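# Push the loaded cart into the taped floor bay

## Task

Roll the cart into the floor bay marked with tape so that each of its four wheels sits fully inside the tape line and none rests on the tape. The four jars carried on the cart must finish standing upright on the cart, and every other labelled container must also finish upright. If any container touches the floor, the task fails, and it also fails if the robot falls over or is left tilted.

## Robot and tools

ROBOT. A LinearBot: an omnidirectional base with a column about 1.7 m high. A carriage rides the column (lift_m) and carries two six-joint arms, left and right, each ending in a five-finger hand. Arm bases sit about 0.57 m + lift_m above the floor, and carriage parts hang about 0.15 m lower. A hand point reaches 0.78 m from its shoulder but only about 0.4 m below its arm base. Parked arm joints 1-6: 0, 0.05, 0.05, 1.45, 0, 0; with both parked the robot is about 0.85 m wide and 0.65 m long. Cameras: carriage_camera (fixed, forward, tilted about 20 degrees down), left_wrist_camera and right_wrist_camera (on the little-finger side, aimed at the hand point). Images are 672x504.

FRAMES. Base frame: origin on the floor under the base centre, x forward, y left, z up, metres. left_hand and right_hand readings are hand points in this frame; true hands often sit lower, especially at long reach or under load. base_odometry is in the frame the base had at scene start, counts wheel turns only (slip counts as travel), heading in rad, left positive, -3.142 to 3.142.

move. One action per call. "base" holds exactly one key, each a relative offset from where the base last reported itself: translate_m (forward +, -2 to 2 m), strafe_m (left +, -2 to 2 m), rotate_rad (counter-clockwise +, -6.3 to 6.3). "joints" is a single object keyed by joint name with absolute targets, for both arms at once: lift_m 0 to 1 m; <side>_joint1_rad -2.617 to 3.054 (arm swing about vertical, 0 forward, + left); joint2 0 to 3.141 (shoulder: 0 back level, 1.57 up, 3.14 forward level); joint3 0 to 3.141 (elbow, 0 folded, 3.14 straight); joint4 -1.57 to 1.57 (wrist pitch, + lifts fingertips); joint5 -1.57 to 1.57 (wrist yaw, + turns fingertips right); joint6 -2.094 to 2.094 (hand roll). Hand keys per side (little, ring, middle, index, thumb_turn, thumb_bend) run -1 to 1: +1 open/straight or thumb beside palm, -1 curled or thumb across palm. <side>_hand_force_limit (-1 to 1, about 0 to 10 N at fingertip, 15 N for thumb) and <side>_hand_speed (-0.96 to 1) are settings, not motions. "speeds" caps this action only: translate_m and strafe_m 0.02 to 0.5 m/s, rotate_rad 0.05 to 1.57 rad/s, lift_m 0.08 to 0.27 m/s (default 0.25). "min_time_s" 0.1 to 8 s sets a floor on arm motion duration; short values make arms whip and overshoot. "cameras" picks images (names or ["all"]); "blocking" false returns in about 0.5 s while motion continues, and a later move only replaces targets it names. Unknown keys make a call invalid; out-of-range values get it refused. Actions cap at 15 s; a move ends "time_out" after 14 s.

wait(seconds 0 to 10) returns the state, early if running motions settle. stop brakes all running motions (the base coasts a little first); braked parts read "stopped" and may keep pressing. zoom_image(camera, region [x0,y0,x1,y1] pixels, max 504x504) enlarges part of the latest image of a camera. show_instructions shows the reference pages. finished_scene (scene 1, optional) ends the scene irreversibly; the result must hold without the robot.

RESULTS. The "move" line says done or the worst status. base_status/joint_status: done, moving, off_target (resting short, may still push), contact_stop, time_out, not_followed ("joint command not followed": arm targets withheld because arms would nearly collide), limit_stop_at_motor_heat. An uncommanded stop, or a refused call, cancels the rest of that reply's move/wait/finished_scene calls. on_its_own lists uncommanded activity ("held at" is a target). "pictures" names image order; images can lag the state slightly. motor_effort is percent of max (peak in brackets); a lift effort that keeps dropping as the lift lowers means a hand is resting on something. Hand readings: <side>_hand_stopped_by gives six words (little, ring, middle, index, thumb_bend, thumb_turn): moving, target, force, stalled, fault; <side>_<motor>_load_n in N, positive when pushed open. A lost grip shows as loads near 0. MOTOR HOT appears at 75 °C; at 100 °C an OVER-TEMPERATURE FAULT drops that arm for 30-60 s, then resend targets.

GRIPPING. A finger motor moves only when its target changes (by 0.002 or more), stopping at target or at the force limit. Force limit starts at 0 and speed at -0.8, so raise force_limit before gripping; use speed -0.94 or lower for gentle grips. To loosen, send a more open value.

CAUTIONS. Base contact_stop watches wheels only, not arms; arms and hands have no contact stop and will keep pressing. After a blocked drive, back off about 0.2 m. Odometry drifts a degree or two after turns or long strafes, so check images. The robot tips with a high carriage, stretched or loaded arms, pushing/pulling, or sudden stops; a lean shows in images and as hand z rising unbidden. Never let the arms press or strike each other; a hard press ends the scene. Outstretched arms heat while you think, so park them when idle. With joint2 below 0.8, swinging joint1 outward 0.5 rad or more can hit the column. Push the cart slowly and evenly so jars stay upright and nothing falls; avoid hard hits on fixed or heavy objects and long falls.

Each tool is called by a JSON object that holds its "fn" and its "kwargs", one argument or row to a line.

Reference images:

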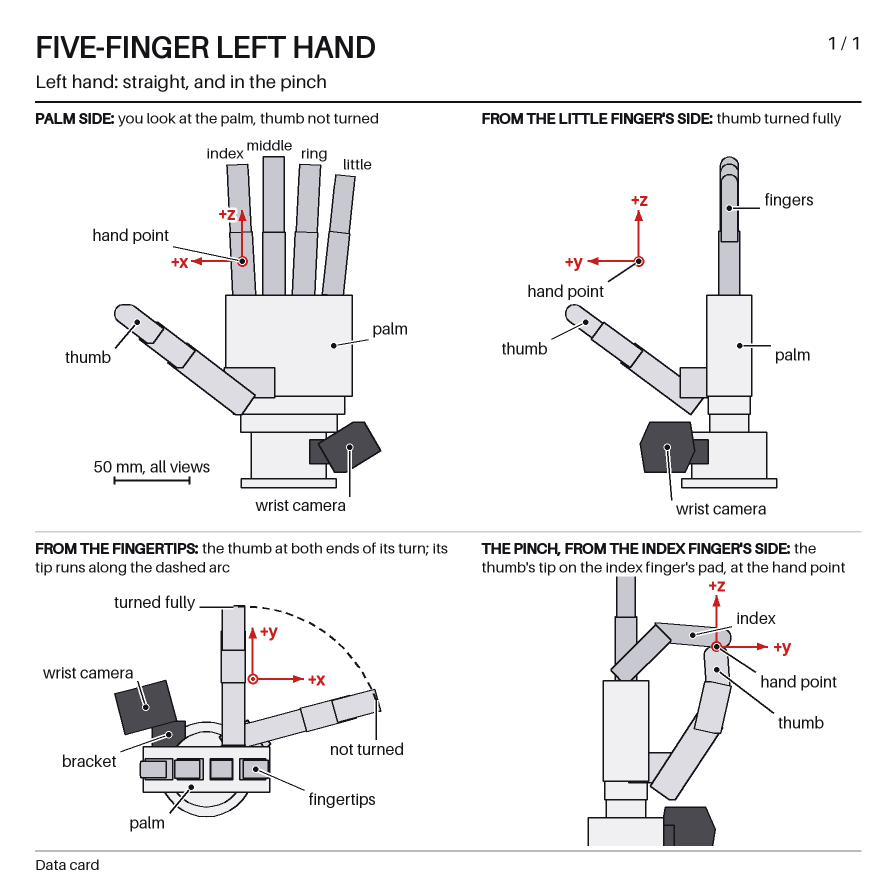

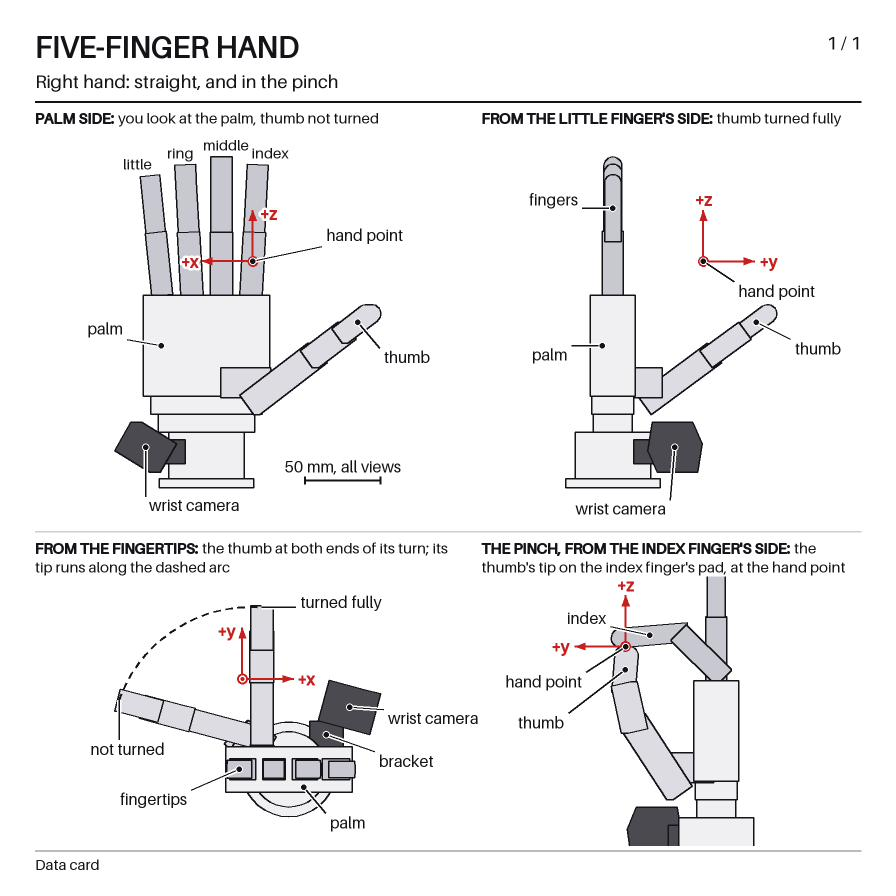

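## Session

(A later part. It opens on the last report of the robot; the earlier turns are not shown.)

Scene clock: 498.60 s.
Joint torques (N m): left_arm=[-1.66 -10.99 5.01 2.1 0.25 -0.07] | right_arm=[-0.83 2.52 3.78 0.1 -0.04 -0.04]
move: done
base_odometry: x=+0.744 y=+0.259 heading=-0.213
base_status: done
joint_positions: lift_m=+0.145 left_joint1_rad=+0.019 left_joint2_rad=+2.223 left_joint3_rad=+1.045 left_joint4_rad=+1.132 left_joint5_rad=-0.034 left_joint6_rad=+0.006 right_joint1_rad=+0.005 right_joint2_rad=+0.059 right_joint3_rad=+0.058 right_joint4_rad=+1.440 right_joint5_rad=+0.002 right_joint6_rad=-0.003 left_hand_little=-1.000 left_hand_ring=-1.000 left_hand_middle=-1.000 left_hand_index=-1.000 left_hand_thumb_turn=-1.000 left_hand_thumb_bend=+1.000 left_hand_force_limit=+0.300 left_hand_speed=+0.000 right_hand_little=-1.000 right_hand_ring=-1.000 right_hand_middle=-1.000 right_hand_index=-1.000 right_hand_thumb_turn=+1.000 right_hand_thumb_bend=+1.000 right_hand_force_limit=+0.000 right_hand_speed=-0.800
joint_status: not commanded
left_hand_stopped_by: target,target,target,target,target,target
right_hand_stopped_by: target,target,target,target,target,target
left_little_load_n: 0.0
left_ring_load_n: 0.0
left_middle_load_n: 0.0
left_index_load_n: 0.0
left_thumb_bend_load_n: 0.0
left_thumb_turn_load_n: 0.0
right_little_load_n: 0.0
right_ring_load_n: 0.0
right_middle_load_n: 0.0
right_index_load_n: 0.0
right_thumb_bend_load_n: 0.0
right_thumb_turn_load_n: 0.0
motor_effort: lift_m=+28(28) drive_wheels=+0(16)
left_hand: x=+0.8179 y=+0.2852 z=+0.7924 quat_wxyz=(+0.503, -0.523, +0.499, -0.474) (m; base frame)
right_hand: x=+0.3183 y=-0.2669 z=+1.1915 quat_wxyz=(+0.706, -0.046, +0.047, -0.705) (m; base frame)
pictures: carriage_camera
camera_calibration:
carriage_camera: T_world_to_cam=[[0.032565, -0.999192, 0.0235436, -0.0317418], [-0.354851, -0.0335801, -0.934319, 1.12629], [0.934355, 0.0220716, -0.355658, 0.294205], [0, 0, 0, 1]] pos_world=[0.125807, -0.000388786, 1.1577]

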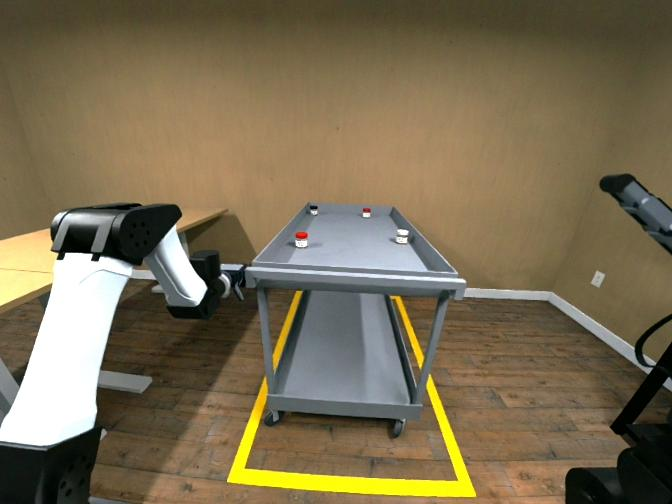

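{"fn": "move", "kwargs": {
  "base": {"strafe_m": -0.04},
  "speeds": {"strafe_m": 0.03}
}}

{"fn": "move", "kwargs": {
  "base": {"strafe_m": 0.1},
  "speeds": {"strafe_m": 0.08},
  "cameras": ["carriage_camera"]
}}

{"fn": "zoom_image", "kwargs": {
  "camera": "carriage_camera",
  "region": [180, 230, 480, 504]
}}

Scene clock: 506.03 s.
Joint torques (N m): left_arm=[-1.51 -11 5.01 2.09 0.28 -0.06] | right_arm=[-0.73 2.51 3.78 0.1 0 -0.03]
move: done
base_odometry: x=+0.736 y=+0.220 heading=-0.212
base_status: done
joint_positions: lift_m=+0.145 left_joint1_rad=+0.017 left_joint2_rad=+2.223 left_joint3_rad=+1.045 left_joint4_rad=+1.132 left_joint5_rad=-0.033 left_joint6_rad=+0.006 right_joint1_rad=+0.004 right_joint2_rad=+0.059 right_joint3_rad=+0.058 right_joint4_rad=+1.440 right_joint5_rad=+0.002 right_joint6_rad=-0.003 left_hand_little=-1.000 left_hand_ring=-1.000 left_hand_middle=-1.000 left_hand_index=-1.000 left_hand_thumb_turn=-1.000 left_hand_thumb_bend=+1.000 left_hand_force_limit=+0.300 left_hand_speed=+0.000 right_hand_little=-1.000 right_hand_ring=-1.000 right_hand_middle=-1.000 right_hand_index=-1.000 right_hand_thumb_turn=+1.000 right_hand_thumb_bend=+1.000 right_hand_force_limit=+0.000 right_hand_speed=-0.800
joint_status: not commanded
left_hand_stopped_by: target,target,target,target,target,target
right_hand_stopped_by: target,target,target,target,target,target
left_little_load_n: 0.0
left_ring_load_n: 0.0
left_middle_load_n: 0.0
left_index_load_n: 0.0
left_thumb_bend_load_n: 0.0
left_thumb_turn_load_n: 0.0
right_little_load_n: 0.0
right_ring_load_n: 0.0
right_middle_load_n: 0.0
right_index_load_n: 0.0
right_thumb_bend_load_n: 0.0
right_thumb_turn_load_n: 0.0
motor_effort: lift_m=+28(28) drive_wheels=+2(15)
left_hand: x=+0.8178 y=+0.2838 z=+0.7924 quat_wxyz=(+0.503, -0.522, +0.500, -0.474) (m; base frame)
right_hand: x=+0.3182 y=-0.2668 z=+1.1915 quat_wxyz=(+0.706, -0.046, +0.047, -0.705) (m; base frame)
pictures: none

Scene clock: 507.90 s.
Joint torques (N m): left_arm=[-0.24 -11.02 5.03 2.1 0 -0.07] | right_arm=[-0.84 2.5 3.79 0.09 0 -0.03]
move: done
base_odometry: x=+0.757 y=+0.317 heading=-0.213
base_status: done
joint_positions: lift_m=+0.145 left_joint1_rad=+0.003 left_joint2_rad=+2.223 left_joint3_rad=+1.045 left_joint4_rad=+1.132 left_joint5_rad=-0.007 left_joint6_rad=+0.006 right_joint1_rad=+0.004 right_joint2_rad=+0.059 right_joint3_rad=+0.058 right_joint4_rad=+1.441 right_joint5_rad=+0.001 right_joint6_rad=-0.003 left_hand_little=-1.000 left_hand_ring=-1.000 left_hand_middle=-1.000 left_hand_index=-1.000 left_hand_thumb_turn=-1.000 left_hand_thumb_bend=+1.000 left_hand_force_limit=+0.300 left_hand_speed=+0.000 right_hand_little=-1.000 right_hand_ring=-1.000 right_hand_middle=-1.000 right_hand_index=-1.000 right_hand_thumb_turn=+1.000 right_hand_thumb_bend=+1.000 right_hand_force_limit=+0.000 right_hand_speed=-0.800
joint_status: not commanded
left_hand_stopped_by: target,target,target,target,target,target
right_hand_stopped_by: target,target,target,target,target,target
left_little_load_n: 0.0
left_ring_load_n: 0.0
left_middle_load_n: 0.0
left_index_load_n: 0.5
left_thumb_bend_load_n: 0.0
left_thumb_turn_load_n: 0.0
right_little_load_n: 0.0
right_ring_load_n: 0.0
right_middle_load_n: 0.0
right_index_load_n: 0.0
right_thumb_bend_load_n: 0.0
right_thumb_turn_load_n: 0.0
motor_effort: lift_m=+28(28) drive_wheels=+7(12)
left_hand: x=+0.8169 y=+0.2704 z=+0.7924 quat_wxyz=(+0.493, -0.512, +0.510, -0.484) (m; base frame)
right_hand: x=+0.3181 y=-0.2668 z=+1.1915 quat_wxyz=(+0.706, -0.046, +0.047, -0.705) (m; base frame)
pictures: carriage_camera
camera_calibration:
carriage_camera: T_world_to_cam=[[0.032565, -0.999192, 0.0235436, -0.0317418], [-0.354851, -0.0335801, -0.934319, 1.12629], [0.934355, 0.0220716, -0.355658, 0.294205], [0, 0, 0, 1]] pos_world=[0.125807, -0.000388786, 1.1577]

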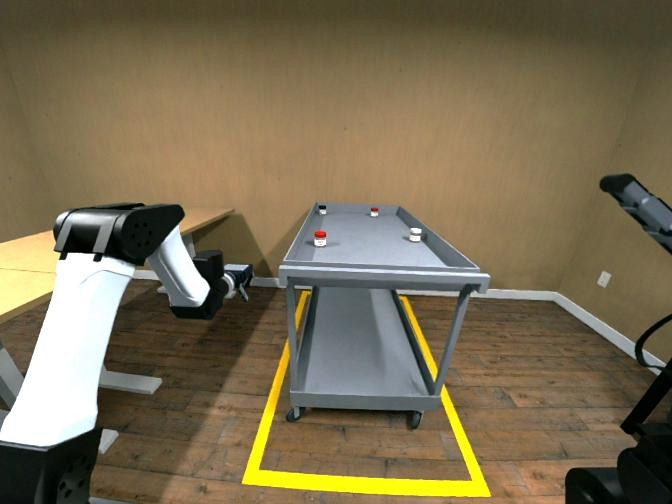

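Scaled by 1.680 from the camera's 672x504 image, which has a finer 960x720 frame.

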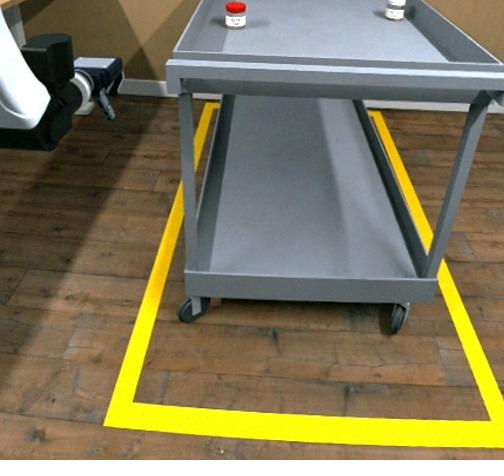

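{"fn": "move", "kwargs": {
  "base": {"translate_m": -0.25},
  "speeds": {"translate_m": 0.2}
}}

{"fn": "move", "kwargs": {
  "base": {"strafe_m": -0.9},
  "joints": {"lift_m":0.1,"left_joint1_rad":0,"left_joint5_rad":0,"left_joint2_rad":0.05,"left_joint3_rad":0.05,"left_joint4_rad":1.45},
  "min_time_s": 2.5,
  "speeds": {"strafe_m": 0.25}
}}

{"fn": "move", "kwargs": {
  "base": {"translate_m": 0.35},
  "speeds": {"translate_m": 0.2},
  "cameras": ["carriage_camera"]
}}

{"fn": "zoom_image", "kwargs": {
  "camera": "carriage_camera",
  "region": [100, 220, 400, 480]
}}

Scene clock: 512.87 s.
Joint torques (N m): left_arm=[-0.28 -10.96 5.04 2.13 0.01 -0.07] | right_arm=[-0.84 2.58 3.78 0.1 0.01 -0.03]
move: done
base_odometry: x=+0.513 y=+0.370 heading=-0.213
base_status: done
joint_positions: lift_m=+0.145 left_joint1_rad=+0.003 left_joint2_rad=+2.223 left_joint3_rad=+1.045 left_joint4_rad=+1.132 left_joint5_rad=-0.007 left_joint6_rad=+0.006 right_joint1_rad=+0.004 right_joint2_rad=+0.059 right_joint3_rad=+0.058 right_joint4_rad=+1.443 right_joint5_rad=+0.001 right_joint6_rad=-0.003 left_hand_little=-1.000 left_hand_ring=-1.000 left_hand_middle=-1.000 left_hand_index=-1.000 left_hand_thumb_turn=-1.000 left_hand_thumb_bend=+1.000 left_hand_force_limit=+0.300 left_hand_speed=+0.000 right_hand_little=-1.000 right_hand_ring=-1.000 right_hand_middle=-1.000 right_hand_index=-1.000 right_hand_thumb_turn=+1.000 right_hand_thumb_bend=+1.000 right_hand_force_limit=+0.000 right_hand_speed=-0.800
joint_status: not commanded
left_hand_stopped_by: target,target,target,target,target,target
right_hand_stopped_by: target,target,target,target,target,target
left_little_load_n: 0.0
left_ring_load_n: 0.0
left_middle_load_n: 0.0
left_index_load_n: 0.0
left_thumb_bend_load_n: 0.0
left_thumb_turn_load_n: 0.0
right_little_load_n: 0.0
right_ring_load_n: 0.0
right_middle_load_n: 0.0
right_index_load_n: 0.0
right_thumb_bend_load_n: 0.0
right_thumb_turn_load_n: 0.0
motor_effort: lift_m=+28(28) drive_wheels=+1(14)
left_hand: x=+0.8169 y=+0.2704 z=+0.7924 quat_wxyz=(+0.493, -0.512, +0.510, -0.485) (m; base frame)
right_hand: x=+0.3176 y=-0.2668 z=+1.1918 quat_wxyz=(+0.706, -0.045, +0.046, -0.705) (m; base frame)
pictures: none

Scene clock: 517.77 s.
Joint torques (N m): left_arm=[-0.28 2.93 3.75 0.3 0.02 -0.08] | right_arm=[-0.75 2.71 4.21 0.07 0.03 -0.03]
move: done
base_odometry: x=+0.322 y=-0.510 heading=-0.213
base_status: done
joint_positions: lift_m=+0.100 left_joint1_rad=+0.003 left_joint2_rad=+0.060 left_joint3_rad=+0.054 left_joint4_rad=+1.436 left_joint5_rad=-0.006 left_joint6_rad=+0.006 right_joint1_rad=+0.004 right_joint2_rad=+0.057 right_joint3_rad=+0.052 right_joint4_rad=+1.443 right_joint5_rad=+0.001 right_joint6_rad=-0.003 left_hand_little=-1.000 left_hand_ring=-1.000 left_hand_middle=-1.000 left_hand_index=-1.000 left_hand_thumb_turn=-1.000 left_hand_thumb_bend=+1.000 left_hand_force_limit=+0.300 left_hand_speed=+0.000 right_hand_little=-1.000 right_hand_ring=-1.000 right_hand_middle=-1.000 right_hand_index=-1.000 right_hand_thumb_turn=+1.000 right_hand_thumb_bend=+1.000 right_hand_force_limit=+0.000 right_hand_speed=-0.800
joint_status: all done
left_hand_stopped_by: target,target,target,target,target,target
right_hand_stopped_by: target,target,target,target,target,target
left_little_load_n: 0.0
left_ring_load_n: 0.0
left_middle_load_n: 0.0
left_index_load_n: 0.0
left_thumb_bend_load_n: 0.0
left_thumb_turn_load_n: 0.0
right_little_load_n: 0.5
right_ring_load_n: 0.0
right_middle_load_n: 0.0
right_index_load_n: 0.0
right_thumb_bend_load_n: 0.0
right_thumb_turn_load_n: 0.0
motor_effort: lift_m=+28(29) drive_wheels=-2(13)
left_hand: x=+0.3215 y=+0.2686 z=+1.1447 quat_wxyz=(+0.709, -0.052, +0.048, -0.702) (m; base frame)
right_hand: x=+0.3185 y=-0.2667 z=+1.1450 quat_wxyz=(+0.706, -0.047, +0.047, -0.705) (m; base frame)
pictures: none

Scene clock: 520.60 s.
Joint torques (N m): left_arm=[-0.29 2.95 3.74 0.22 0.02 -0.07] | right_arm=[-0.8 2.76 4.08 0 0.02 -0.04]
move: done
base_odometry: x=+0.664 y=-0.584 heading=-0.214
base_status: done
joint_positions: lift_m=+0.100 left_joint1_rad=+0.003 left_joint2_rad=+0.060 left_joint3_rad=+0.054 left_joint4_rad=+1.442 left_joint5_rad=-0.006 left_joint6_rad=+0.006 right_joint1_rad=+0.004 right_joint2_rad=+0.057 right_joint3_rad=+0.052 right_joint4_rad=+1.445 right_joint5_rad=+0.001 right_joint6_rad=-0.003 left_hand_little=-1.000 left_hand_ring=-1.000 left_hand_middle=-1.000 left_hand_index=-1.000 left_hand_thumb_turn=-1.000 left_hand_thumb_bend=+1.000 left_hand_force_limit=+0.300 left_hand_speed=+0.000 right_hand_little=-1.000 right_hand_ring=-1.000 right_hand_middle=-1.000 right_hand_index=-1.000 right_hand_thumb_turn=+1.000 right_hand_thumb_bend=+1.000 right_hand_force_limit=+0.000 right_hand_speed=-0.800
joint_status: not commanded
left_hand_stopped_by: target,target,target,target,target,target
right_hand_stopped_by: target,target,target,target,target,target
left_little_load_n: 0.0
left_ring_load_n: 0.0
left_middle_load_n: 0.0
left_index_load_n: 0.0
left_thumb_bend_load_n: 0.0
left_thumb_turn_load_n: 0.0
right_little_load_n: 0.0
right_ring_load_n: 0.0
right_middle_load_n: 0.0
right_index_load_n: 0.0
right_thumb_bend_load_n: 0.0
right_thumb_turn_load_n: 0.0
motor_effort: lift_m=+28(29) drive_wheels=-6(15)
left_hand: x=+0.3198 y=+0.2686 z=+1.1453 quat_wxyz=(+0.709, -0.050, +0.046, -0.702) (m; base frame)
right_hand: x=+0.3179 y=-0.2667 z=+1.1452 quat_wxyz=(+0.706, -0.046, +0.046, -0.705) (m; base frame)
pictures: carriage_camera
camera_calibration:
carriage_camera: T_world_to_cam=[[0.032565, -0.999192, 0.0235436, -0.03068], [-0.354851, -0.0335801, -0.934319, 1.08415], [0.934355, 0.0220716, -0.355658, 0.278165], [0, 0, 0, 1]] pos_world=[0.125807, -0.000388786, 1.1126]

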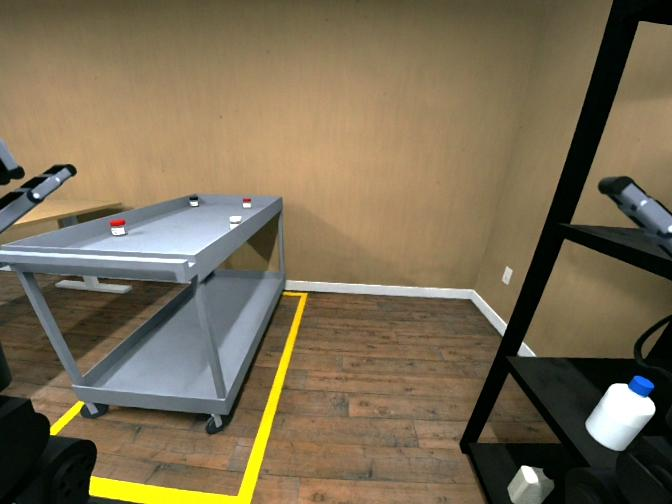

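Scaled by 1.680 from the camera's 672x504 image, which has a finer 960x720 frame.

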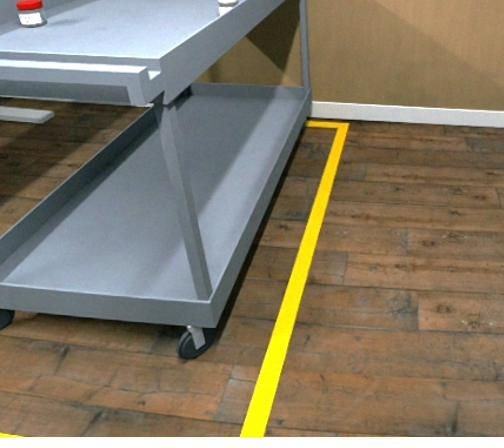

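{"fn": "zoom_image", "kwargs": {
  "camera": "carriage_camera",
  "region": [240, 250, 340, 330]
}}

Scaled by 5.040 from the camera's 672x504 image, which has a finer 960x720 frame.

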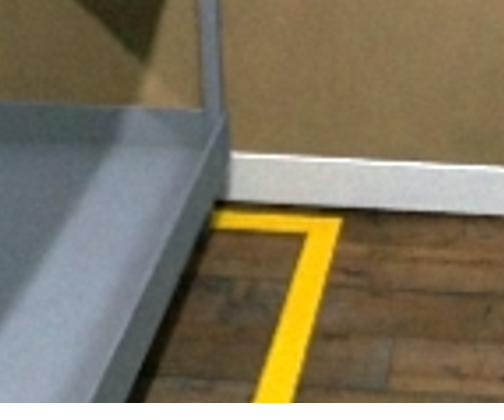

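{"fn": "move", "kwargs": {
  "base": {"translate_m": 1.25},
  "joints": {"lift_m":0.2},
  "speeds": {"translate_m": 0.3}
}}

{"fn": "move", "kwargs": {
  "base": {"strafe_m": -0.45},
  "speeds": {"strafe_m": 0.25}
}}

{"fn": "move", "kwargs": {
  "base": {"rotate_rad": 1.57},
  "joints": {"lift_m":0.0},
  "speeds": {"rotate_rad": 0.7},
  "cameras": ["carriage_camera"]
}}

{"fn": "zoom_image", "kwargs": {
  "camera": "carriage_camera",
  "region": [100, 220, 600, 504]
}}

Scene clock: 530.37 s.
Joint torques (N m): left_arm=[-0.27 3.34 4.1 0.22 0.02 -0.08] | right_arm=[-0.8 2.82 4.18 0.06 0.01 -0.03]
move: done
base_odometry: x=+1.885 y=-0.850 heading=-0.214
base_status: done
joint_positions: lift_m=+0.200 left_joint1_rad=+0.003 left_joint2_rad=+0.056 left_joint3_rad=+0.049 left_joint4_rad=+1.442 left_joint5_rad=-0.006 left_joint6_rad=+0.006 right_joint1_rad=+0.004 right_joint2_rad=+0.056 right_joint3_rad=+0.052 right_joint4_rad=+1.446 right_joint5_rad=+0.000 right_joint6_rad=-0.003 left_hand_little=-1.000 left_hand_ring=-1.000 left_hand_middle=-1.000 left_hand_index=-1.000 left_hand_thumb_turn=-1.000 left_hand_thumb_bend=+1.000 left_hand_force_limit=+0.300 left_hand_speed=+0.000 right_hand_little=-1.000 right_hand_ring=-1.000 right_hand_middle=-1.000 right_hand_index=-1.000 right_hand_thumb_turn=+1.000 right_hand_thumb_bend=+1.000 right_hand_force_limit=+0.000 right_hand_speed=-0.800
joint_status: all done
left_hand_stopped_by: target,target,target,target,target,target
right_hand_stopped_by: target,target,target,target,target,target
left_little_load_n: 0.0
left_ring_load_n: 0.0
left_middle_load_n: 0.0
left_index_load_n: 0.0
left_thumb_bend_load_n: 0.0
left_thumb_turn_load_n: 0.0
right_little_load_n: 0.0
right_ring_load_n: 0.0
right_middle_load_n: 0.0
right_index_load_n: 0.0
right_thumb_bend_load_n: 0.0
right_thumb_turn_load_n: 0.0
motor_effort: lift_m=+30(37) drive_wheels=-6(17)
left_hand: x=+0.3199 y=+0.2686 z=+1.2439 quat_wxyz=(+0.709, -0.050, +0.046, -0.702) (m; base frame)
right_hand: x=+0.3174 y=-0.2666 z=+1.2451 quat_wxyz=(+0.706, -0.045, +0.045, -0.705) (m; base frame)
pictures: none

Scene clock: 533.47 s.
Joint torques (N m): left_arm=[-0.28 3.36 4.15 0.22 0.01 -0.07] | right_arm=[-0.76 2.82 4.22 0.04 0.03 -0.04]
move: done
base_odometry: x=+1.790 y=-1.290 heading=-0.214
base_status: done
joint_positions: lift_m=+0.200 left_joint1_rad=+0.003 left_joint2_rad=+0.056 left_joint3_rad=+0.049 left_joint4_rad=+1.442 left_joint5_rad=-0.005 left_joint6_rad=+0.006 right_joint1_rad=+0.003 right_joint2_rad=+0.056 right_joint3_rad=+0.052 right_joint4_rad=+1.446 right_joint5_rad=+0.000 right_joint6_rad=-0.003 left_hand_little=-1.000 left_hand_ring=-1.000 left_hand_middle=-1.000 left_hand_index=-1.000 left_hand_thumb_turn=-1.000 left_hand_thumb_bend=+1.000 left_hand_force_limit=+0.300 left_hand_speed=+0.000 right_hand_little=-1.000 right_hand_ring=-1.000 right_hand_middle=-1.000 right_hand_index=-1.000 right_hand_thumb_turn=+1.000 right_hand_thumb_bend=+1.000 right_hand_force_limit=+0.000 right_hand_speed=-0.800
joint_status: not commanded
left_hand_stopped_by: target,target,target,target,target,target
right_hand_stopped_by: target,target,target,target,target,target
left_little_load_n: 0.0
left_ring_load_n: 0.0
left_middle_load_n: 0.0
left_index_load_n: 0.0
left_thumb_bend_load_n: 0.5
left_thumb_turn_load_n: 0.0
right_little_load_n: 0.0
right_ring_load_n: 0.0
right_middle_load_n: 0.0
right_index_load_n: 0.0
right_thumb_bend_load_n: 0.0
right_thumb_turn_load_n: 0.0
motor_effort: lift_m=+30(30) drive_wheels=-2(14)
left_hand: x=+0.3199 y=+0.2685 z=+1.2439 quat_wxyz=(+0.709, -0.050, +0.046, -0.702) (m; base frame)
right_hand: x=+0.3174 y=-0.2667 z=+1.2451 quat_wxyz=(+0.706, -0.045, +0.045, -0.705) (m; base frame)
pictures: none

Scene clock: 536.90 s.
Joint torques (N m): left_arm=[-0.28 3.36 4.23 0.22 0.01 -0.07] | right_arm=[-0.81 2.84 4.22 0.04 0.02 -0.03]
move: done
base_odometry: x=+1.790 y=-1.290 heading=+1.356
base_status: done
joint_positions: lift_m=+0.001 left_joint1_rad=+0.003 left_joint2_rad=+0.056 left_joint3_rad=+0.047 left_joint4_rad=+1.442 left_joint5_rad=-0.005 left_joint6_rad=+0.006 right_joint1_rad=+0.003 right_joint2_rad=+0.056 right_joint3_rad=+0.052 right_joint4_rad=+1.446 right_joint5_rad=+0.000 right_joint6_rad=-0.003 left_hand_little=-1.000 left_hand_ring=-1.000 left_hand_middle=-1.000 left_hand_index=-1.000 left_hand_thumb_turn=-1.000 left_hand_thumb_bend=+1.000 left_hand_force_limit=+0.300 left_hand_speed=+0.000 right_hand_little=-1.000 right_hand_ring=-1.000 right_hand_middle=-1.000 right_hand_index=-1.000 right_hand_thumb_turn=+1.000 right_hand_thumb_bend=+1.000 right_hand_force_limit=+0.000 right_hand_speed=-0.800
joint_status: all done
left_hand_stopped_by: target,target,target,target,target,target
right_hand_stopped_by: target,target,target,target,target,target
left_little_load_n: 0.0
left_ring_load_n: 0.0
left_middle_load_n: 0.0
left_index_load_n: 0.0
left_thumb_bend_load_n: 0.0
left_thumb_turn_load_n: 0.0
right_little_load_n: 0.0
right_ring_load_n: 0.0
right_middle_load_n: 0.0
right_index_load_n: 0.0
right_thumb_bend_load_n: 0.0
right_thumb_turn_load_n: 0.0
motor_effort: lift_m=+27(28) drive_wheels=+1(19)
left_hand: x=+0.3204 y=+0.2685 z=+1.0445 quat_wxyz=(+0.709, -0.050, +0.047, -0.702) (m; base frame)
right_hand: x=+0.3174 y=-0.2667 z=+1.0464 quat_wxyz=(+0.706, -0.045, +0.045, -0.705) (m; base frame)
pictures: carriage_camera
camera_calibration:
carriage_camera: T_world_to_cam=[[0.032565, -0.999192, 0.0235436, -0.0283515], [-0.354851, -0.0335801, -0.934319, 0.991749], [0.934355, 0.0220716, -0.355658, 0.242991], [0, 0, 0, 1]] pos_world=[0.125807, -0.000388786, 1.0137]

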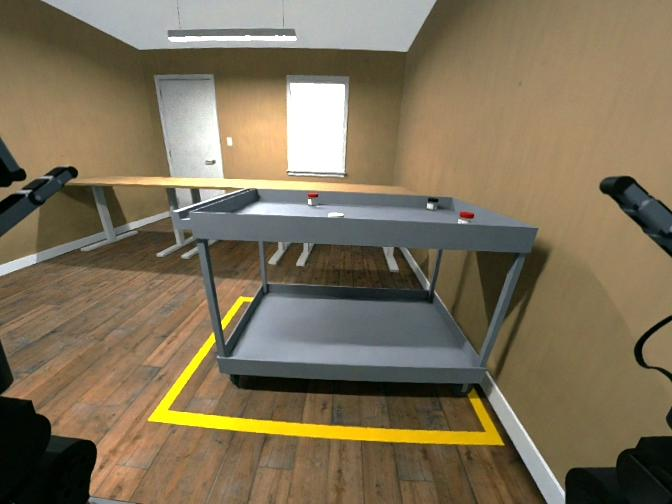

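Scaled by 1.008 from the camera's 672x504 image, which has a finer 960x720 frame.

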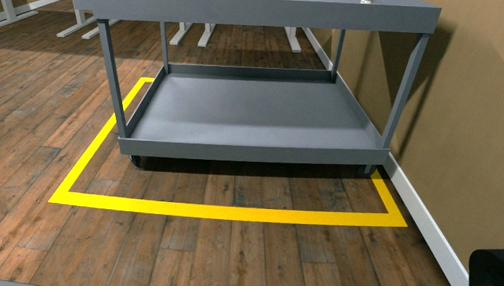

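{"fn": "zoom_image", "kwargs": {
  "camera": "carriage_camera",
  "region": [400, 340, 540, 460]
}}

{"fn": "zoom_image", "kwargs": {
  "camera": "carriage_camera",
  "region": [140, 340, 280, 460]
}}

Scaled by 3.600 from the camera's 672x504 image, which has a finer 960x720 frame.

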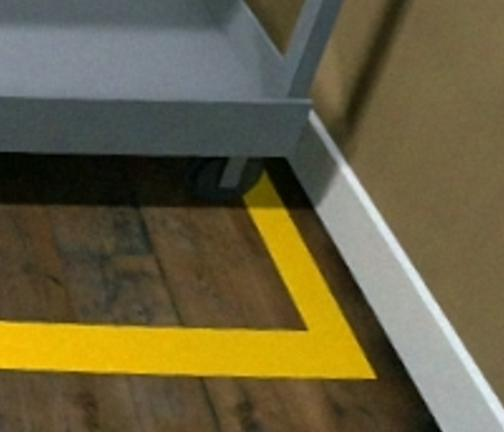

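Scaled by 3.600 from the camera's 672x504 image, which has a finer 960x720 frame.

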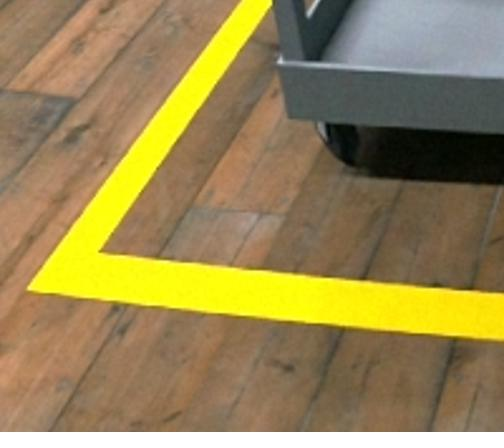

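{"fn": "move", "kwargs": {
  "base": {"translate_m": 0.25},
  "joints": {"lift_m":0.27},
  "speeds": {"translate_m": 0.25}
}}

{"fn": "move", "kwargs": {
  "base": {"strafe_m": 1.55},
  "speeds": {"strafe_m": 0.3}
}}

{"fn": "move", "kwargs": {
  "base": {"translate_m": 0.66},
  "speeds": {"translate_m": 0.3}
}}

{"fn": "move", "kwargs": {
  "base": {"rotate_rad": -1.57},
  "joints": {"left_hand_little":1,"left_hand_ring":1,"left_hand_middle":0.27,"left_hand_index":0.27,"left_hand_thumb_turn":-1,"left_hand_thumb_bend":1},
  "speeds": {"rotate_rad": 0.7},
  "cameras": ["carriage_camera"]
}}

{"fn": "zoom_image", "kwargs": {
  "camera": "carriage_camera",
  "region": [120, 200, 420, 460]
}}

Scene clock: 546.00 s.
Joint torques (N m): left_arm=[-0.28 3.33 4.23 0.19 0.01 -0.08] | right_arm=[-0.77 3 4.36 0.03 0.01 -0.04]
move: done
base_odometry: x=+1.843 y=-1.046 heading=+1.357
base_status: done
joint_positions: lift_m=+0.270 left_joint1_rad=+0.003 left_joint2_rad=+0.056 left_joint3_rad=+0.047 left_joint4_rad=+1.442 left_joint5_rad=-0.005 left_joint6_rad=+0.006 right_joint1_rad=+0.003 right_joint2_rad=+0.056 right_joint3_rad=+0.052 right_joint4_rad=+1.445 right_joint5_rad=+0.000 right_joint6_rad=-0.003 left_hand_little=-1.000 left_hand_ring=-1.000 left_hand_middle=-1.000 left_hand_index=-1.000 left_hand_thumb_turn=-1.000 left_hand_thumb_bend=+1.000 left_hand_force_limit=+0.300 left_hand_speed=+0.000 right_hand_little=-1.000 right_hand_ring=-1.000 right_hand_middle=-1.000 right_hand_index=-1.000 right_hand_thumb_turn=+1.000 right_hand_thumb_bend=+1.000 right_hand_force_limit=+0.000 right_hand_speed=-0.800
joint_status: all done
left_hand_stopped_by: target,target,target,target,target,target
right_hand_stopped_by: target,target,target,target,target,target
left_little_load_n: 0.0
left_ring_load_n: 0.0
left_middle_load_n: 0.0
left_index_load_n: 0.0
left_thumb_bend_load_n: 0.0
left_thumb_turn_load_n: 0.0
right_little_load_n: 0.0
right_ring_load_n: 0.0
right_middle_load_n: 0.0
right_index_load_n: 0.0
right_thumb_bend_load_n: 0.0
right_thumb_turn_load_n: 0.0
motor_effort: lift_m=+29(37) drive_wheels=-10(23)
left_hand: x=+0.3204 y=+0.2685 z=+1.3133 quat_wxyz=(+0.709, -0.050, +0.047, -0.702) (m; base frame)
right_hand: x=+0.3176 y=-0.2667 z=+1.3151 quat_wxyz=(+0.706, -0.046, +0.046, -0.705) (m; base frame)
pictures: none

Scene clock: 552.67 s.
Joint torques (N m): left_arm=[-0.29 3.33 4.29 0.22 0.01 -0.08] | right_arm=[-0.7 2.81 4.21 0.05 0.06 -0.03]
move: done
base_odometry: x=+0.329 y=-0.716 heading=+1.357
base_status: done
joint_positions: lift_m=+0.270 left_joint1_rad=+0.003 left_joint2_rad=+0.056 left_joint3_rad=+0.047 left_joint4_rad=+1.442 left_joint5_rad=-0.005 left_joint6_rad=+0.006 right_joint1_rad=+0.003 right_joint2_rad=+0.056 right_joint3_rad=+0.052 right_joint4_rad=+1.445 right_joint5_rad=+0.000 right_joint6_rad=-0.003 left_hand_little=-1.000 left_hand_ring=-1.000 left_hand_middle=-1.000 left_hand_index=-1.000 left_hand_thumb_turn=-1.000 left_hand_thumb_bend=+1.000 left_hand_force_limit=+0.300 left_hand_speed=+0.000 right_hand_little=-1.000 right_hand_ring=-1.000 right_hand_middle=-1.000 right_hand_index=-1.000 right_hand_thumb_turn=+1.000 right_hand_thumb_bend=+1.000 right_hand_force_limit=+0.000 right_hand_speed=-0.800
joint_status: not commanded
left_hand_stopped_by: target,target,target,target,target,target
right_hand_stopped_by: target,target,target,target,target,target
left_little_load_n: 0.0
left_ring_load_n: 0.0
left_middle_load_n: 0.0
left_index_load_n: 0.0
left_thumb_bend_load_n: 0.0
left_thumb_turn_load_n: 0.0
right_little_load_n: 0.0
right_ring_load_n: -0.5
right_middle_load_n: 0.0
right_index_load_n: 0.0
right_thumb_bend_load_n: 0.0
right_thumb_turn_load_n: 0.0
motor_effort: lift_m=+30(30) drive_wheels=-2(13)
left_hand: x=+0.3204 y=+0.2684 z=+1.3133 quat_wxyz=(+0.709, -0.050, +0.047, -0.702) (m; base frame)
right_hand: x=+0.3175 y=-0.2666 z=+1.3151 quat_wxyz=(+0.706, -0.046, +0.045, -0.705) (m; base frame)
pictures: none

Scene clock: 556.37 s.
Joint torques (N m): left_arm=[-0.28 3.33 4.31 0.22 0 -0.08] | right_arm=[-0.77 2.97 4.27 0.08 0.02 -0.04]
move: done
base_odometry: x=+0.468 y=-0.071 heading=+1.357
base_status: done
joint_positions: lift_m=+0.270 left_joint1_rad=+0.003 left_joint2_rad=+0.056 left_joint3_rad=+0.047 left_joint4_rad=+1.442 left_joint5_rad=-0.005 left_joint6_rad=+0.006 right_joint1_rad=+0.003 right_joint2_rad=+0.056 right_joint3_rad=+0.052 right_joint4_rad=+1.446 right_joint5_rad=+0.000 right_joint6_rad=-0.003 left_hand_little=-1.000 left_hand_ring=-1.000 left_hand_middle=-1.000 left_hand_index=-1.000 left_hand_thumb_turn=-1.000 left_hand_thumb_bend=+1.000 left_hand_force_limit=+0.300 left_hand_speed=+0.000 right_hand_little=-1.000 right_hand_ring=-1.000 right_hand_middle=-1.000 right_hand_index=-1.000 right_hand_thumb_turn=+1.000 right_hand_thumb_bend=+1.000 right_hand_force_limit=+0.000 right_hand_speed=-0.800
joint_status: not commanded
left_hand_stopped_by: target,target,target,target,target,target
right_hand_stopped_by: target,target,target,target,target,target
left_little_load_n: 0.0
left_ring_load_n: 0.0
left_middle_load_n: 0.0
left_index_load_n: 0.0
left_thumb_bend_load_n: 0.0
left_thumb_turn_load_n: 0.0
right_little_load_n: 0.0
right_ring_load_n: 0.0
right_middle_load_n: 0.0
right_index_load_n: -0.5
right_thumb_bend_load_n: 0.0
right_thumb_turn_load_n: -0.5
motor_effort: lift_m=+30(30) drive_wheels=-8(16)
left_hand: x=+0.3204 y=+0.2684 z=+1.3133 quat_wxyz=(+0.709, -0.050, +0.047, -0.702) (m; base frame)
right_hand: x=+0.3174 y=-0.2666 z=+1.3152 quat_wxyz=(+0.706, -0.045, +0.045, -0.705) (m; base frame)
pictures: none

Scene clock: 559.80 s.
Joint torques (N m): left_arm=[-0.28 3.36 4.25 0.21 0.01 -0.07] | right_arm=[-0.77 2.84 4.22 0.04 0.02 -0.03]
move: done
base_odometry: x=+0.468 y=-0.071 heading=-0.213
base_status: done
joint_positions: lift_m=+0.270 left_joint1_rad=+0.003 left_joint2_rad=+0.056 left_joint3_rad=+0.047 left_joint4_rad=+1.442 left_joint5_rad=-0.005 left_joint6_rad=+0.006 right_joint1_rad=+0.003 right_joint2_rad=+0.056 right_joint3_rad=+0.052 right_joint4_rad=+1.446 right_joint5_rad=+0.000 right_joint6_rad=-0.003 left_hand_little=+1.000 left_hand_ring=+1.000 left_hand_middle=+0.270 left_hand_index=+0.270 left_hand_thumb_turn=-1.000 left_hand_thumb_bend=+1.000 left_hand_force_limit=+0.300 left_hand_speed=+0.000 right_hand_little=-1.000 right_hand_ring=-1.000 right_hand_middle=-1.000 right_hand_index=-1.000 right_hand_thumb_turn=+1.000 right_hand_thumb_bend=+1.000 right_hand_force_limit=+0.000 right_hand_speed=-0.800
joint_status: all done
left_hand_stopped_by: target,target,target,target,target,target
right_hand_stopped_by: target,target,target,target,target,target
left_little_load_n: 0.0
left_ring_load_n: 0.0
left_middle_load_n: 0.0
left_index_load_n: 0.0
left_thumb_bend_load_n: 0.0
left_thumb_turn_load_n: 0.0
right_little_load_n: 0.0
right_ring_load_n: 0.0
right_middle_load_n: 0.0
right_index_load_n: 0.0
right_thumb_bend_load_n: 0.0
right_thumb_turn_load_n: 0.0
motor_effort: lift_m=+30(30) drive_wheels=+3(15)
left_hand: x=+0.3204 y=+0.2684 z=+1.3133 quat_wxyz=(+0.709, -0.050, +0.047, -0.702) (m; base frame)
right_hand: x=+0.3174 y=-0.2666 z=+1.3152 quat_wxyz=(+0.706, -0.045, +0.045, -0.705) (m; base frame)
pictures: carriage_camera
camera_calibration:
carriage_camera: T_world_to_cam=[[0.032565, -0.999192, 0.0235436, -0.0346801], [-0.354851, -0.0335801, -0.934319, 1.24289], [0.934355, 0.0220716, -0.355658, 0.338592], [0, 0, 0, 1]] pos_world=[0.125807, -0.000388786, 1.2825]

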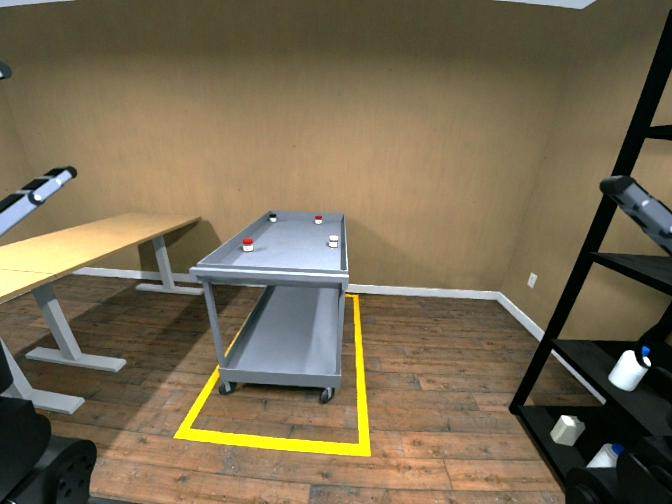

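Scaled by 1.680 from the camera's 672x504 image, which has a finer 960x720 frame.

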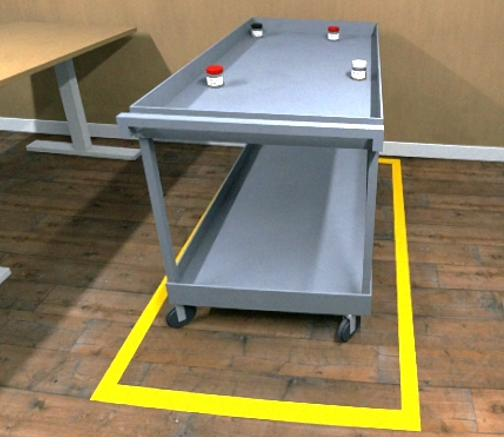

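{"fn": "move", "kwargs": {
  "base": {"strafe_m": 0.035},
  "joints": {"left_joint1_rad":0,"left_joint2_rad":2.22,"left_joint3_rad":1.06,"left_joint4_rad":1.15,"left_joint5_rad":0.03,"left_joint6_rad":0},
  "min_time_s": 2.5,
  "speeds": {"strafe_m": 0.1}
}}

{"fn": "move", "kwargs": {
  "base": {"translate_m": 0.185},
  "joints": {"lift_m":0.222},
  "speeds": {"translate_m": 0.1},
  "cameras": ["carriage_camera", "left_wrist_camera"]
}}

{"fn": "zoom_image", "kwargs": {
  "camera": "carriage_camera",
  "region": [200, 240, 300, 315]
}}

{"fn": "zoom_image", "kwargs": {
  "camera": "left_wrist_camera",
  "region": [240, 60, 480, 300]
}}

Scene clock: 568.97 s.
Joint torques (N m): left_arm=[-0.29 -9.14 5.75 1.98 0.01 -0.07] | right_arm=[-0.72 2.81 4.22 0.05 0.02 -0.03]
move: done
base_odometry: x=+0.476 y=-0.037 heading=-0.213
base_status: done
joint_positions: lift_m=+0.270 left_joint1_rad=+0.003 left_joint2_rad=+2.205 left_joint3_rad=+1.037 left_joint4_rad=+1.147 left_joint5_rad=+0.021 left_joint6_rad=+0.006 right_joint1_rad=+0.003 right_joint2_rad=+0.056 right_joint3_rad=+0.052 right_joint4_rad=+1.446 right_joint5_rad=+0.000 right_joint6_rad=-0.003 left_hand_little=+1.000 left_hand_ring=+1.000 left_hand_middle=+0.270 left_hand_index=+0.270 left_hand_thumb_turn=-1.000 left_hand_thumb_bend=+1.000 left_hand_force_limit=+0.300 left_hand_speed=+0.000 right_hand_little=-1.000 right_hand_ring=-1.000 right_hand_middle=-1.000 right_hand_index=-1.000 right_hand_thumb_turn=+1.000 right_hand_thumb_bend=+1.000 right_hand_force_limit=+0.000 right_hand_speed=-0.800
joint_status: all done
left_hand_stopped_by: target,target,target,target,target,target
right_hand_stopped_by: target,target,target,target,target,target
left_little_load_n: 0.0
left_ring_load_n: 0.0
left_middle_load_n: 0.0
left_index_load_n: 0.0
left_thumb_bend_load_n: 0.0
left_thumb_turn_load_n: 0.0
right_little_load_n: 0.0
right_ring_load_n: 0.0
right_middle_load_n: 0.0
right_index_load_n: -0.5
right_thumb_bend_load_n: 0.0
right_thumb_turn_load_n: 0.0
motor_effort: lift_m=+30(30) drive_wheels=-1(14)
left_hand: x=+0.8158 y=+0.2649 z=+0.9276 quat_wxyz=(+0.492, -0.499, +0.511, -0.498) (m; base frame)
right_hand: x=+0.3175 y=-0.2666 z=+1.3152 quat_wxyz=(+0.706, -0.046, +0.045, -0.706) (m; base frame)
pictures: none

Scene clock: 571.50 s.
Joint torques (N m): left_arm=[-0.29 -10.1 5.24 2.1 0.02 -0.07] | right_arm=[-0.72 2.85 4.33 0.01 0.02 -0.03]
move: done
base_odometry: x=+0.657 y=-0.075 heading=-0.213
base_status: done
joint_positions: lift_m=+0.222 left_joint1_rad=+0.003 left_joint2_rad=+2.213 left_joint3_rad=+1.044 left_joint4_rad=+1.135 left_joint5_rad=+0.022 left_joint6_rad=+0.006 right_joint1_rad=+0.003 right_joint2_rad=+0.056 right_joint3_rad=+0.052 right_joint4_rad=+1.447 right_joint5_rad=+0.000 right_joint6_rad=-0.003 left_hand_little=+1.000 left_hand_ring=+1.000 left_hand_middle=+0.270 left_hand_index=+0.270 left_hand_thumb_turn=-1.000 left_hand_thumb_bend=+1.000 left_hand_force_limit=+0.300 left_hand_speed=+0.000 right_hand_little=-1.000 right_hand_ring=-1.000 right_hand_middle=-1.000 right_hand_index=-1.000 right_hand_thumb_turn=+1.000 right_hand_thumb_bend=+1.000 right_hand_force_limit=+0.000 right_hand_speed=-0.800
joint_status: all done
left_hand_stopped_by: target,target,target,target,target,target
right_hand_stopped_by: target,target,target,target,target,target
left_little_load_n: 0.0
left_ring_load_n: 0.0
left_middle_load_n: 0.0
left_index_load_n: 0.0
left_thumb_bend_load_n: 0.0
left_thumb_turn_load_n: 0.0
right_little_load_n: 0.0
right_ring_load_n: 0.0
right_middle_load_n: 0.0
right_index_load_n: 0.0
right_thumb_bend_load_n: 0.0
right_thumb_turn_load_n: 0.0
motor_effort: lift_m=+27(28) drive_wheels=-1(18)
left_hand: x=+0.8165 y=+0.2647 z=+0.8751 quat_wxyz=(+0.488, -0.502, +0.515, -0.495) (m; base frame)
right_hand: x=+0.3173 y=-0.2666 z=+1.2674 quat_wxyz=(+0.706, -0.045, +0.045, -0.706) (m; base frame)
pictures: carriage_camera, left_wrist_camera
camera_calibration:
carriage_camera: T_world_to_cam=[[0.032565, -0.999192, 0.0235436, -0.0335547], [-0.354851, -0.0335801, -0.934319, 1.19823], [0.934355, 0.0220716, -0.355658, 0.321591], [0, 0, 0, 1]] pos_world=[0.125807, -0.000388786, 1.2347]
left_wrist_camera: T_world_to_cam=[[0.0351562, -0.285817, 0.957639, -0.796845], [-0.550459, -0.805314, -0.220146, 0.851716], [0.834122, -0.519402, -0.185642, -0.263374], [0, 0, 0, 1]] pos_world=[0.716535, 0.321351, 0.901698]

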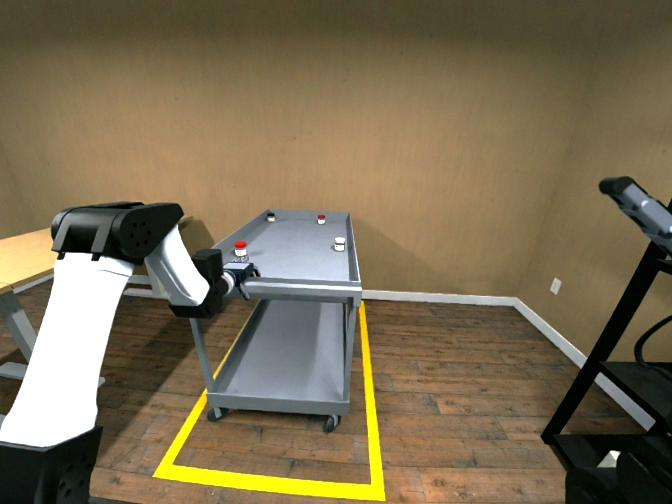

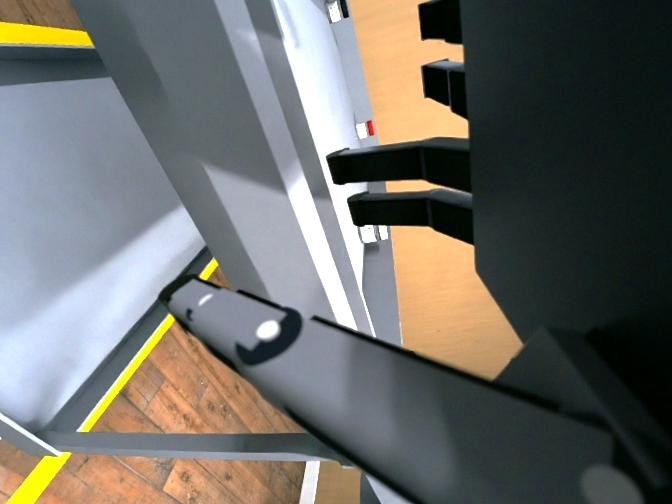

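Scaled by 5.040 from the camera's 672x504 image, which has a finer 960x720 frame.

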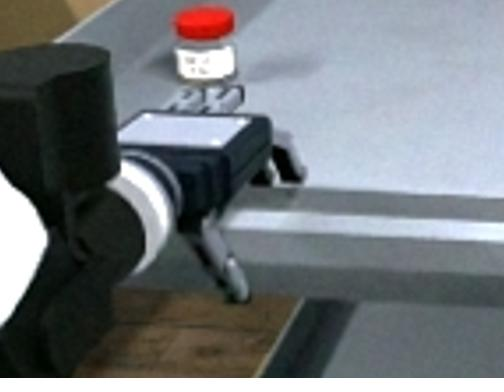

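Scaled by 2.100 from the camera's 672x504 image, which has a finer 960x720 frame.

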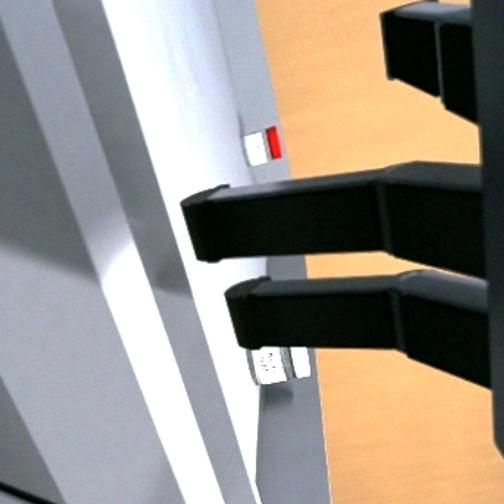

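{"fn": "move", "kwargs": {
  "joints": {"lift_m":0.204},
  "speeds": {"lift_m":0.08},
  "cameras": ["carriage_camera", "left_wrist_camera"]
}}

{"fn": "zoom_image", "kwargs": {
  "camera": "carriage_camera",
  "region": [200, 240, 300, 315]
}}

{"fn": "zoom_image", "kwargs": {
  "camera": "left_wrist_camera",
  "region": [240, 60, 480, 300]
}}

Scene clock: 573.80 s.
Joint torques (N m): left_arm=[-0.29 -10.02 5.12 2.09 0.01 -0.06] | right_arm=[-0.72 2.84 4.22 0.06 0.03 -0.03]
move: done
base_odometry: x=+0.657 y=-0.075 heading=-0.213
base_status: not commanded
joint_positions: lift_m=+0.204 left_joint1_rad=+0.003 left_joint2_rad=+2.213 left_joint3_rad=+1.045 left_joint4_rad=+1.136 left_joint5_rad=+0.022 left_joint6_rad=+0.006 right_joint1_rad=+0.003 right_joint2_rad=+0.056 right_joint3_rad=+0.052 right_joint4_rad=+1.447 right_joint5_rad=+0.000 right_joint6_rad=-0.003 left_hand_little=+1.000 left_hand_ring=+1.000 left_hand_middle=+0.270 left_hand_index=+0.270 left_hand_thumb_turn=-1.000 left_hand_thumb_bend=+1.000 left_hand_force_limit=+0.300 left_hand_speed=+0.000 right_hand_little=-1.000 right_hand_ring=-1.000 right_hand_middle=-1.000 right_hand_index=-1.000 right_hand_thumb_turn=+1.000 right_hand_thumb_bend=+1.000 right_hand_force_limit=+0.000 right_hand_speed=-0.800
joint_status: all done
left_hand_stopped_by: target,target,target,target,target,target
right_hand_stopped_by: target,target,target,target,target,target
left_little_load_n: 0.0
left_ring_load_n: -0.5
left_middle_load_n: 0.0
left_index_load_n: 0.0
left_thumb_bend_load_n: 0.0
left_thumb_turn_load_n: 0.0
right_little_load_n: 0.0
right_ring_load_n: 0.0
right_middle_load_n: 0.0
right_index_load_n: 0.0
right_thumb_bend_load_n: 0.0
right_thumb_turn_load_n: 0.0
motor_effort: lift_m=+27(28) drive_wheels=-3(9)
left_hand: x=+0.8167 y=+0.2647 z=+0.8576 quat_wxyz=(+0.488, -0.502, +0.514, -0.495) (m; base frame)
right_hand: x=+0.3173 y=-0.2666 z=+1.2495 quat_wxyz=(+0.706, -0.045, +0.045, -0.706) (m; base frame)
pictures: carriage_camera, left_wrist_camera
camera_calibration:
carriage_camera: T_world_to_cam=[[0.032565, -0.999192, 0.0235436, -0.0331309], [-0.354851, -0.0335801, -0.934319, 1.18142], [0.934355, 0.0220716, -0.355658, 0.315189], [0, 0, 0, 1]] pos_world=[0.125807, -0.000388786, 1.2167]
left_wrist_camera: T_world_to_cam=[[0.0340685, -0.285897, 0.957655, -0.779111], [-0.550227, -0.805284, -0.220834, 0.848413], [0.83432, -0.519404, -0.184743, -0.267842], [0, 0, 0, 1]] pos_world=[0.716829, 0.32135, 0.883996]

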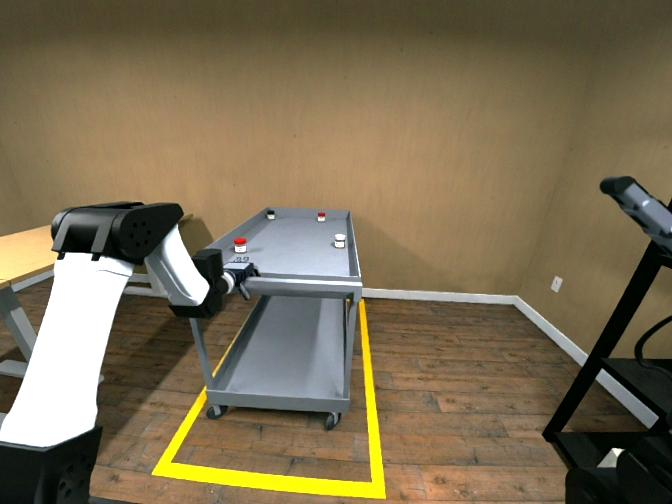

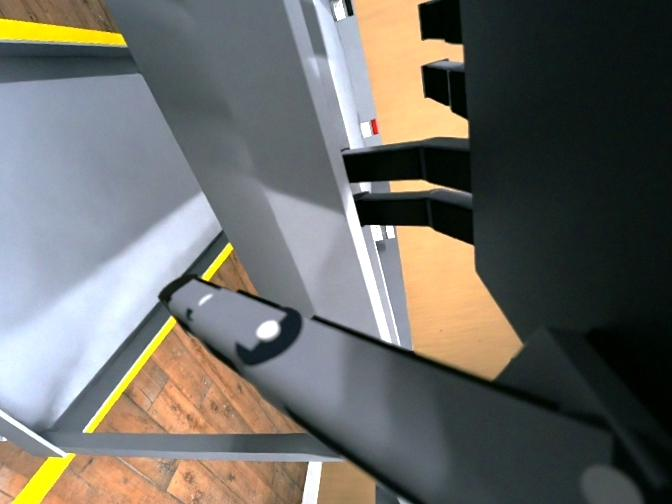

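Scaled by 5.040 from the camera's 672x504 image, which has a finer 960x720 frame.

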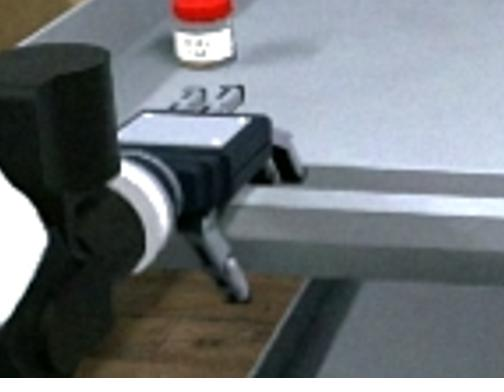

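Scaled by 2.100 from the camera's 672x504 image, which has a finer 960x720 frame.

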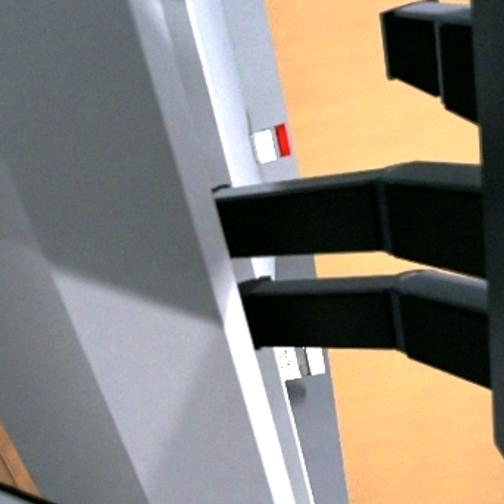

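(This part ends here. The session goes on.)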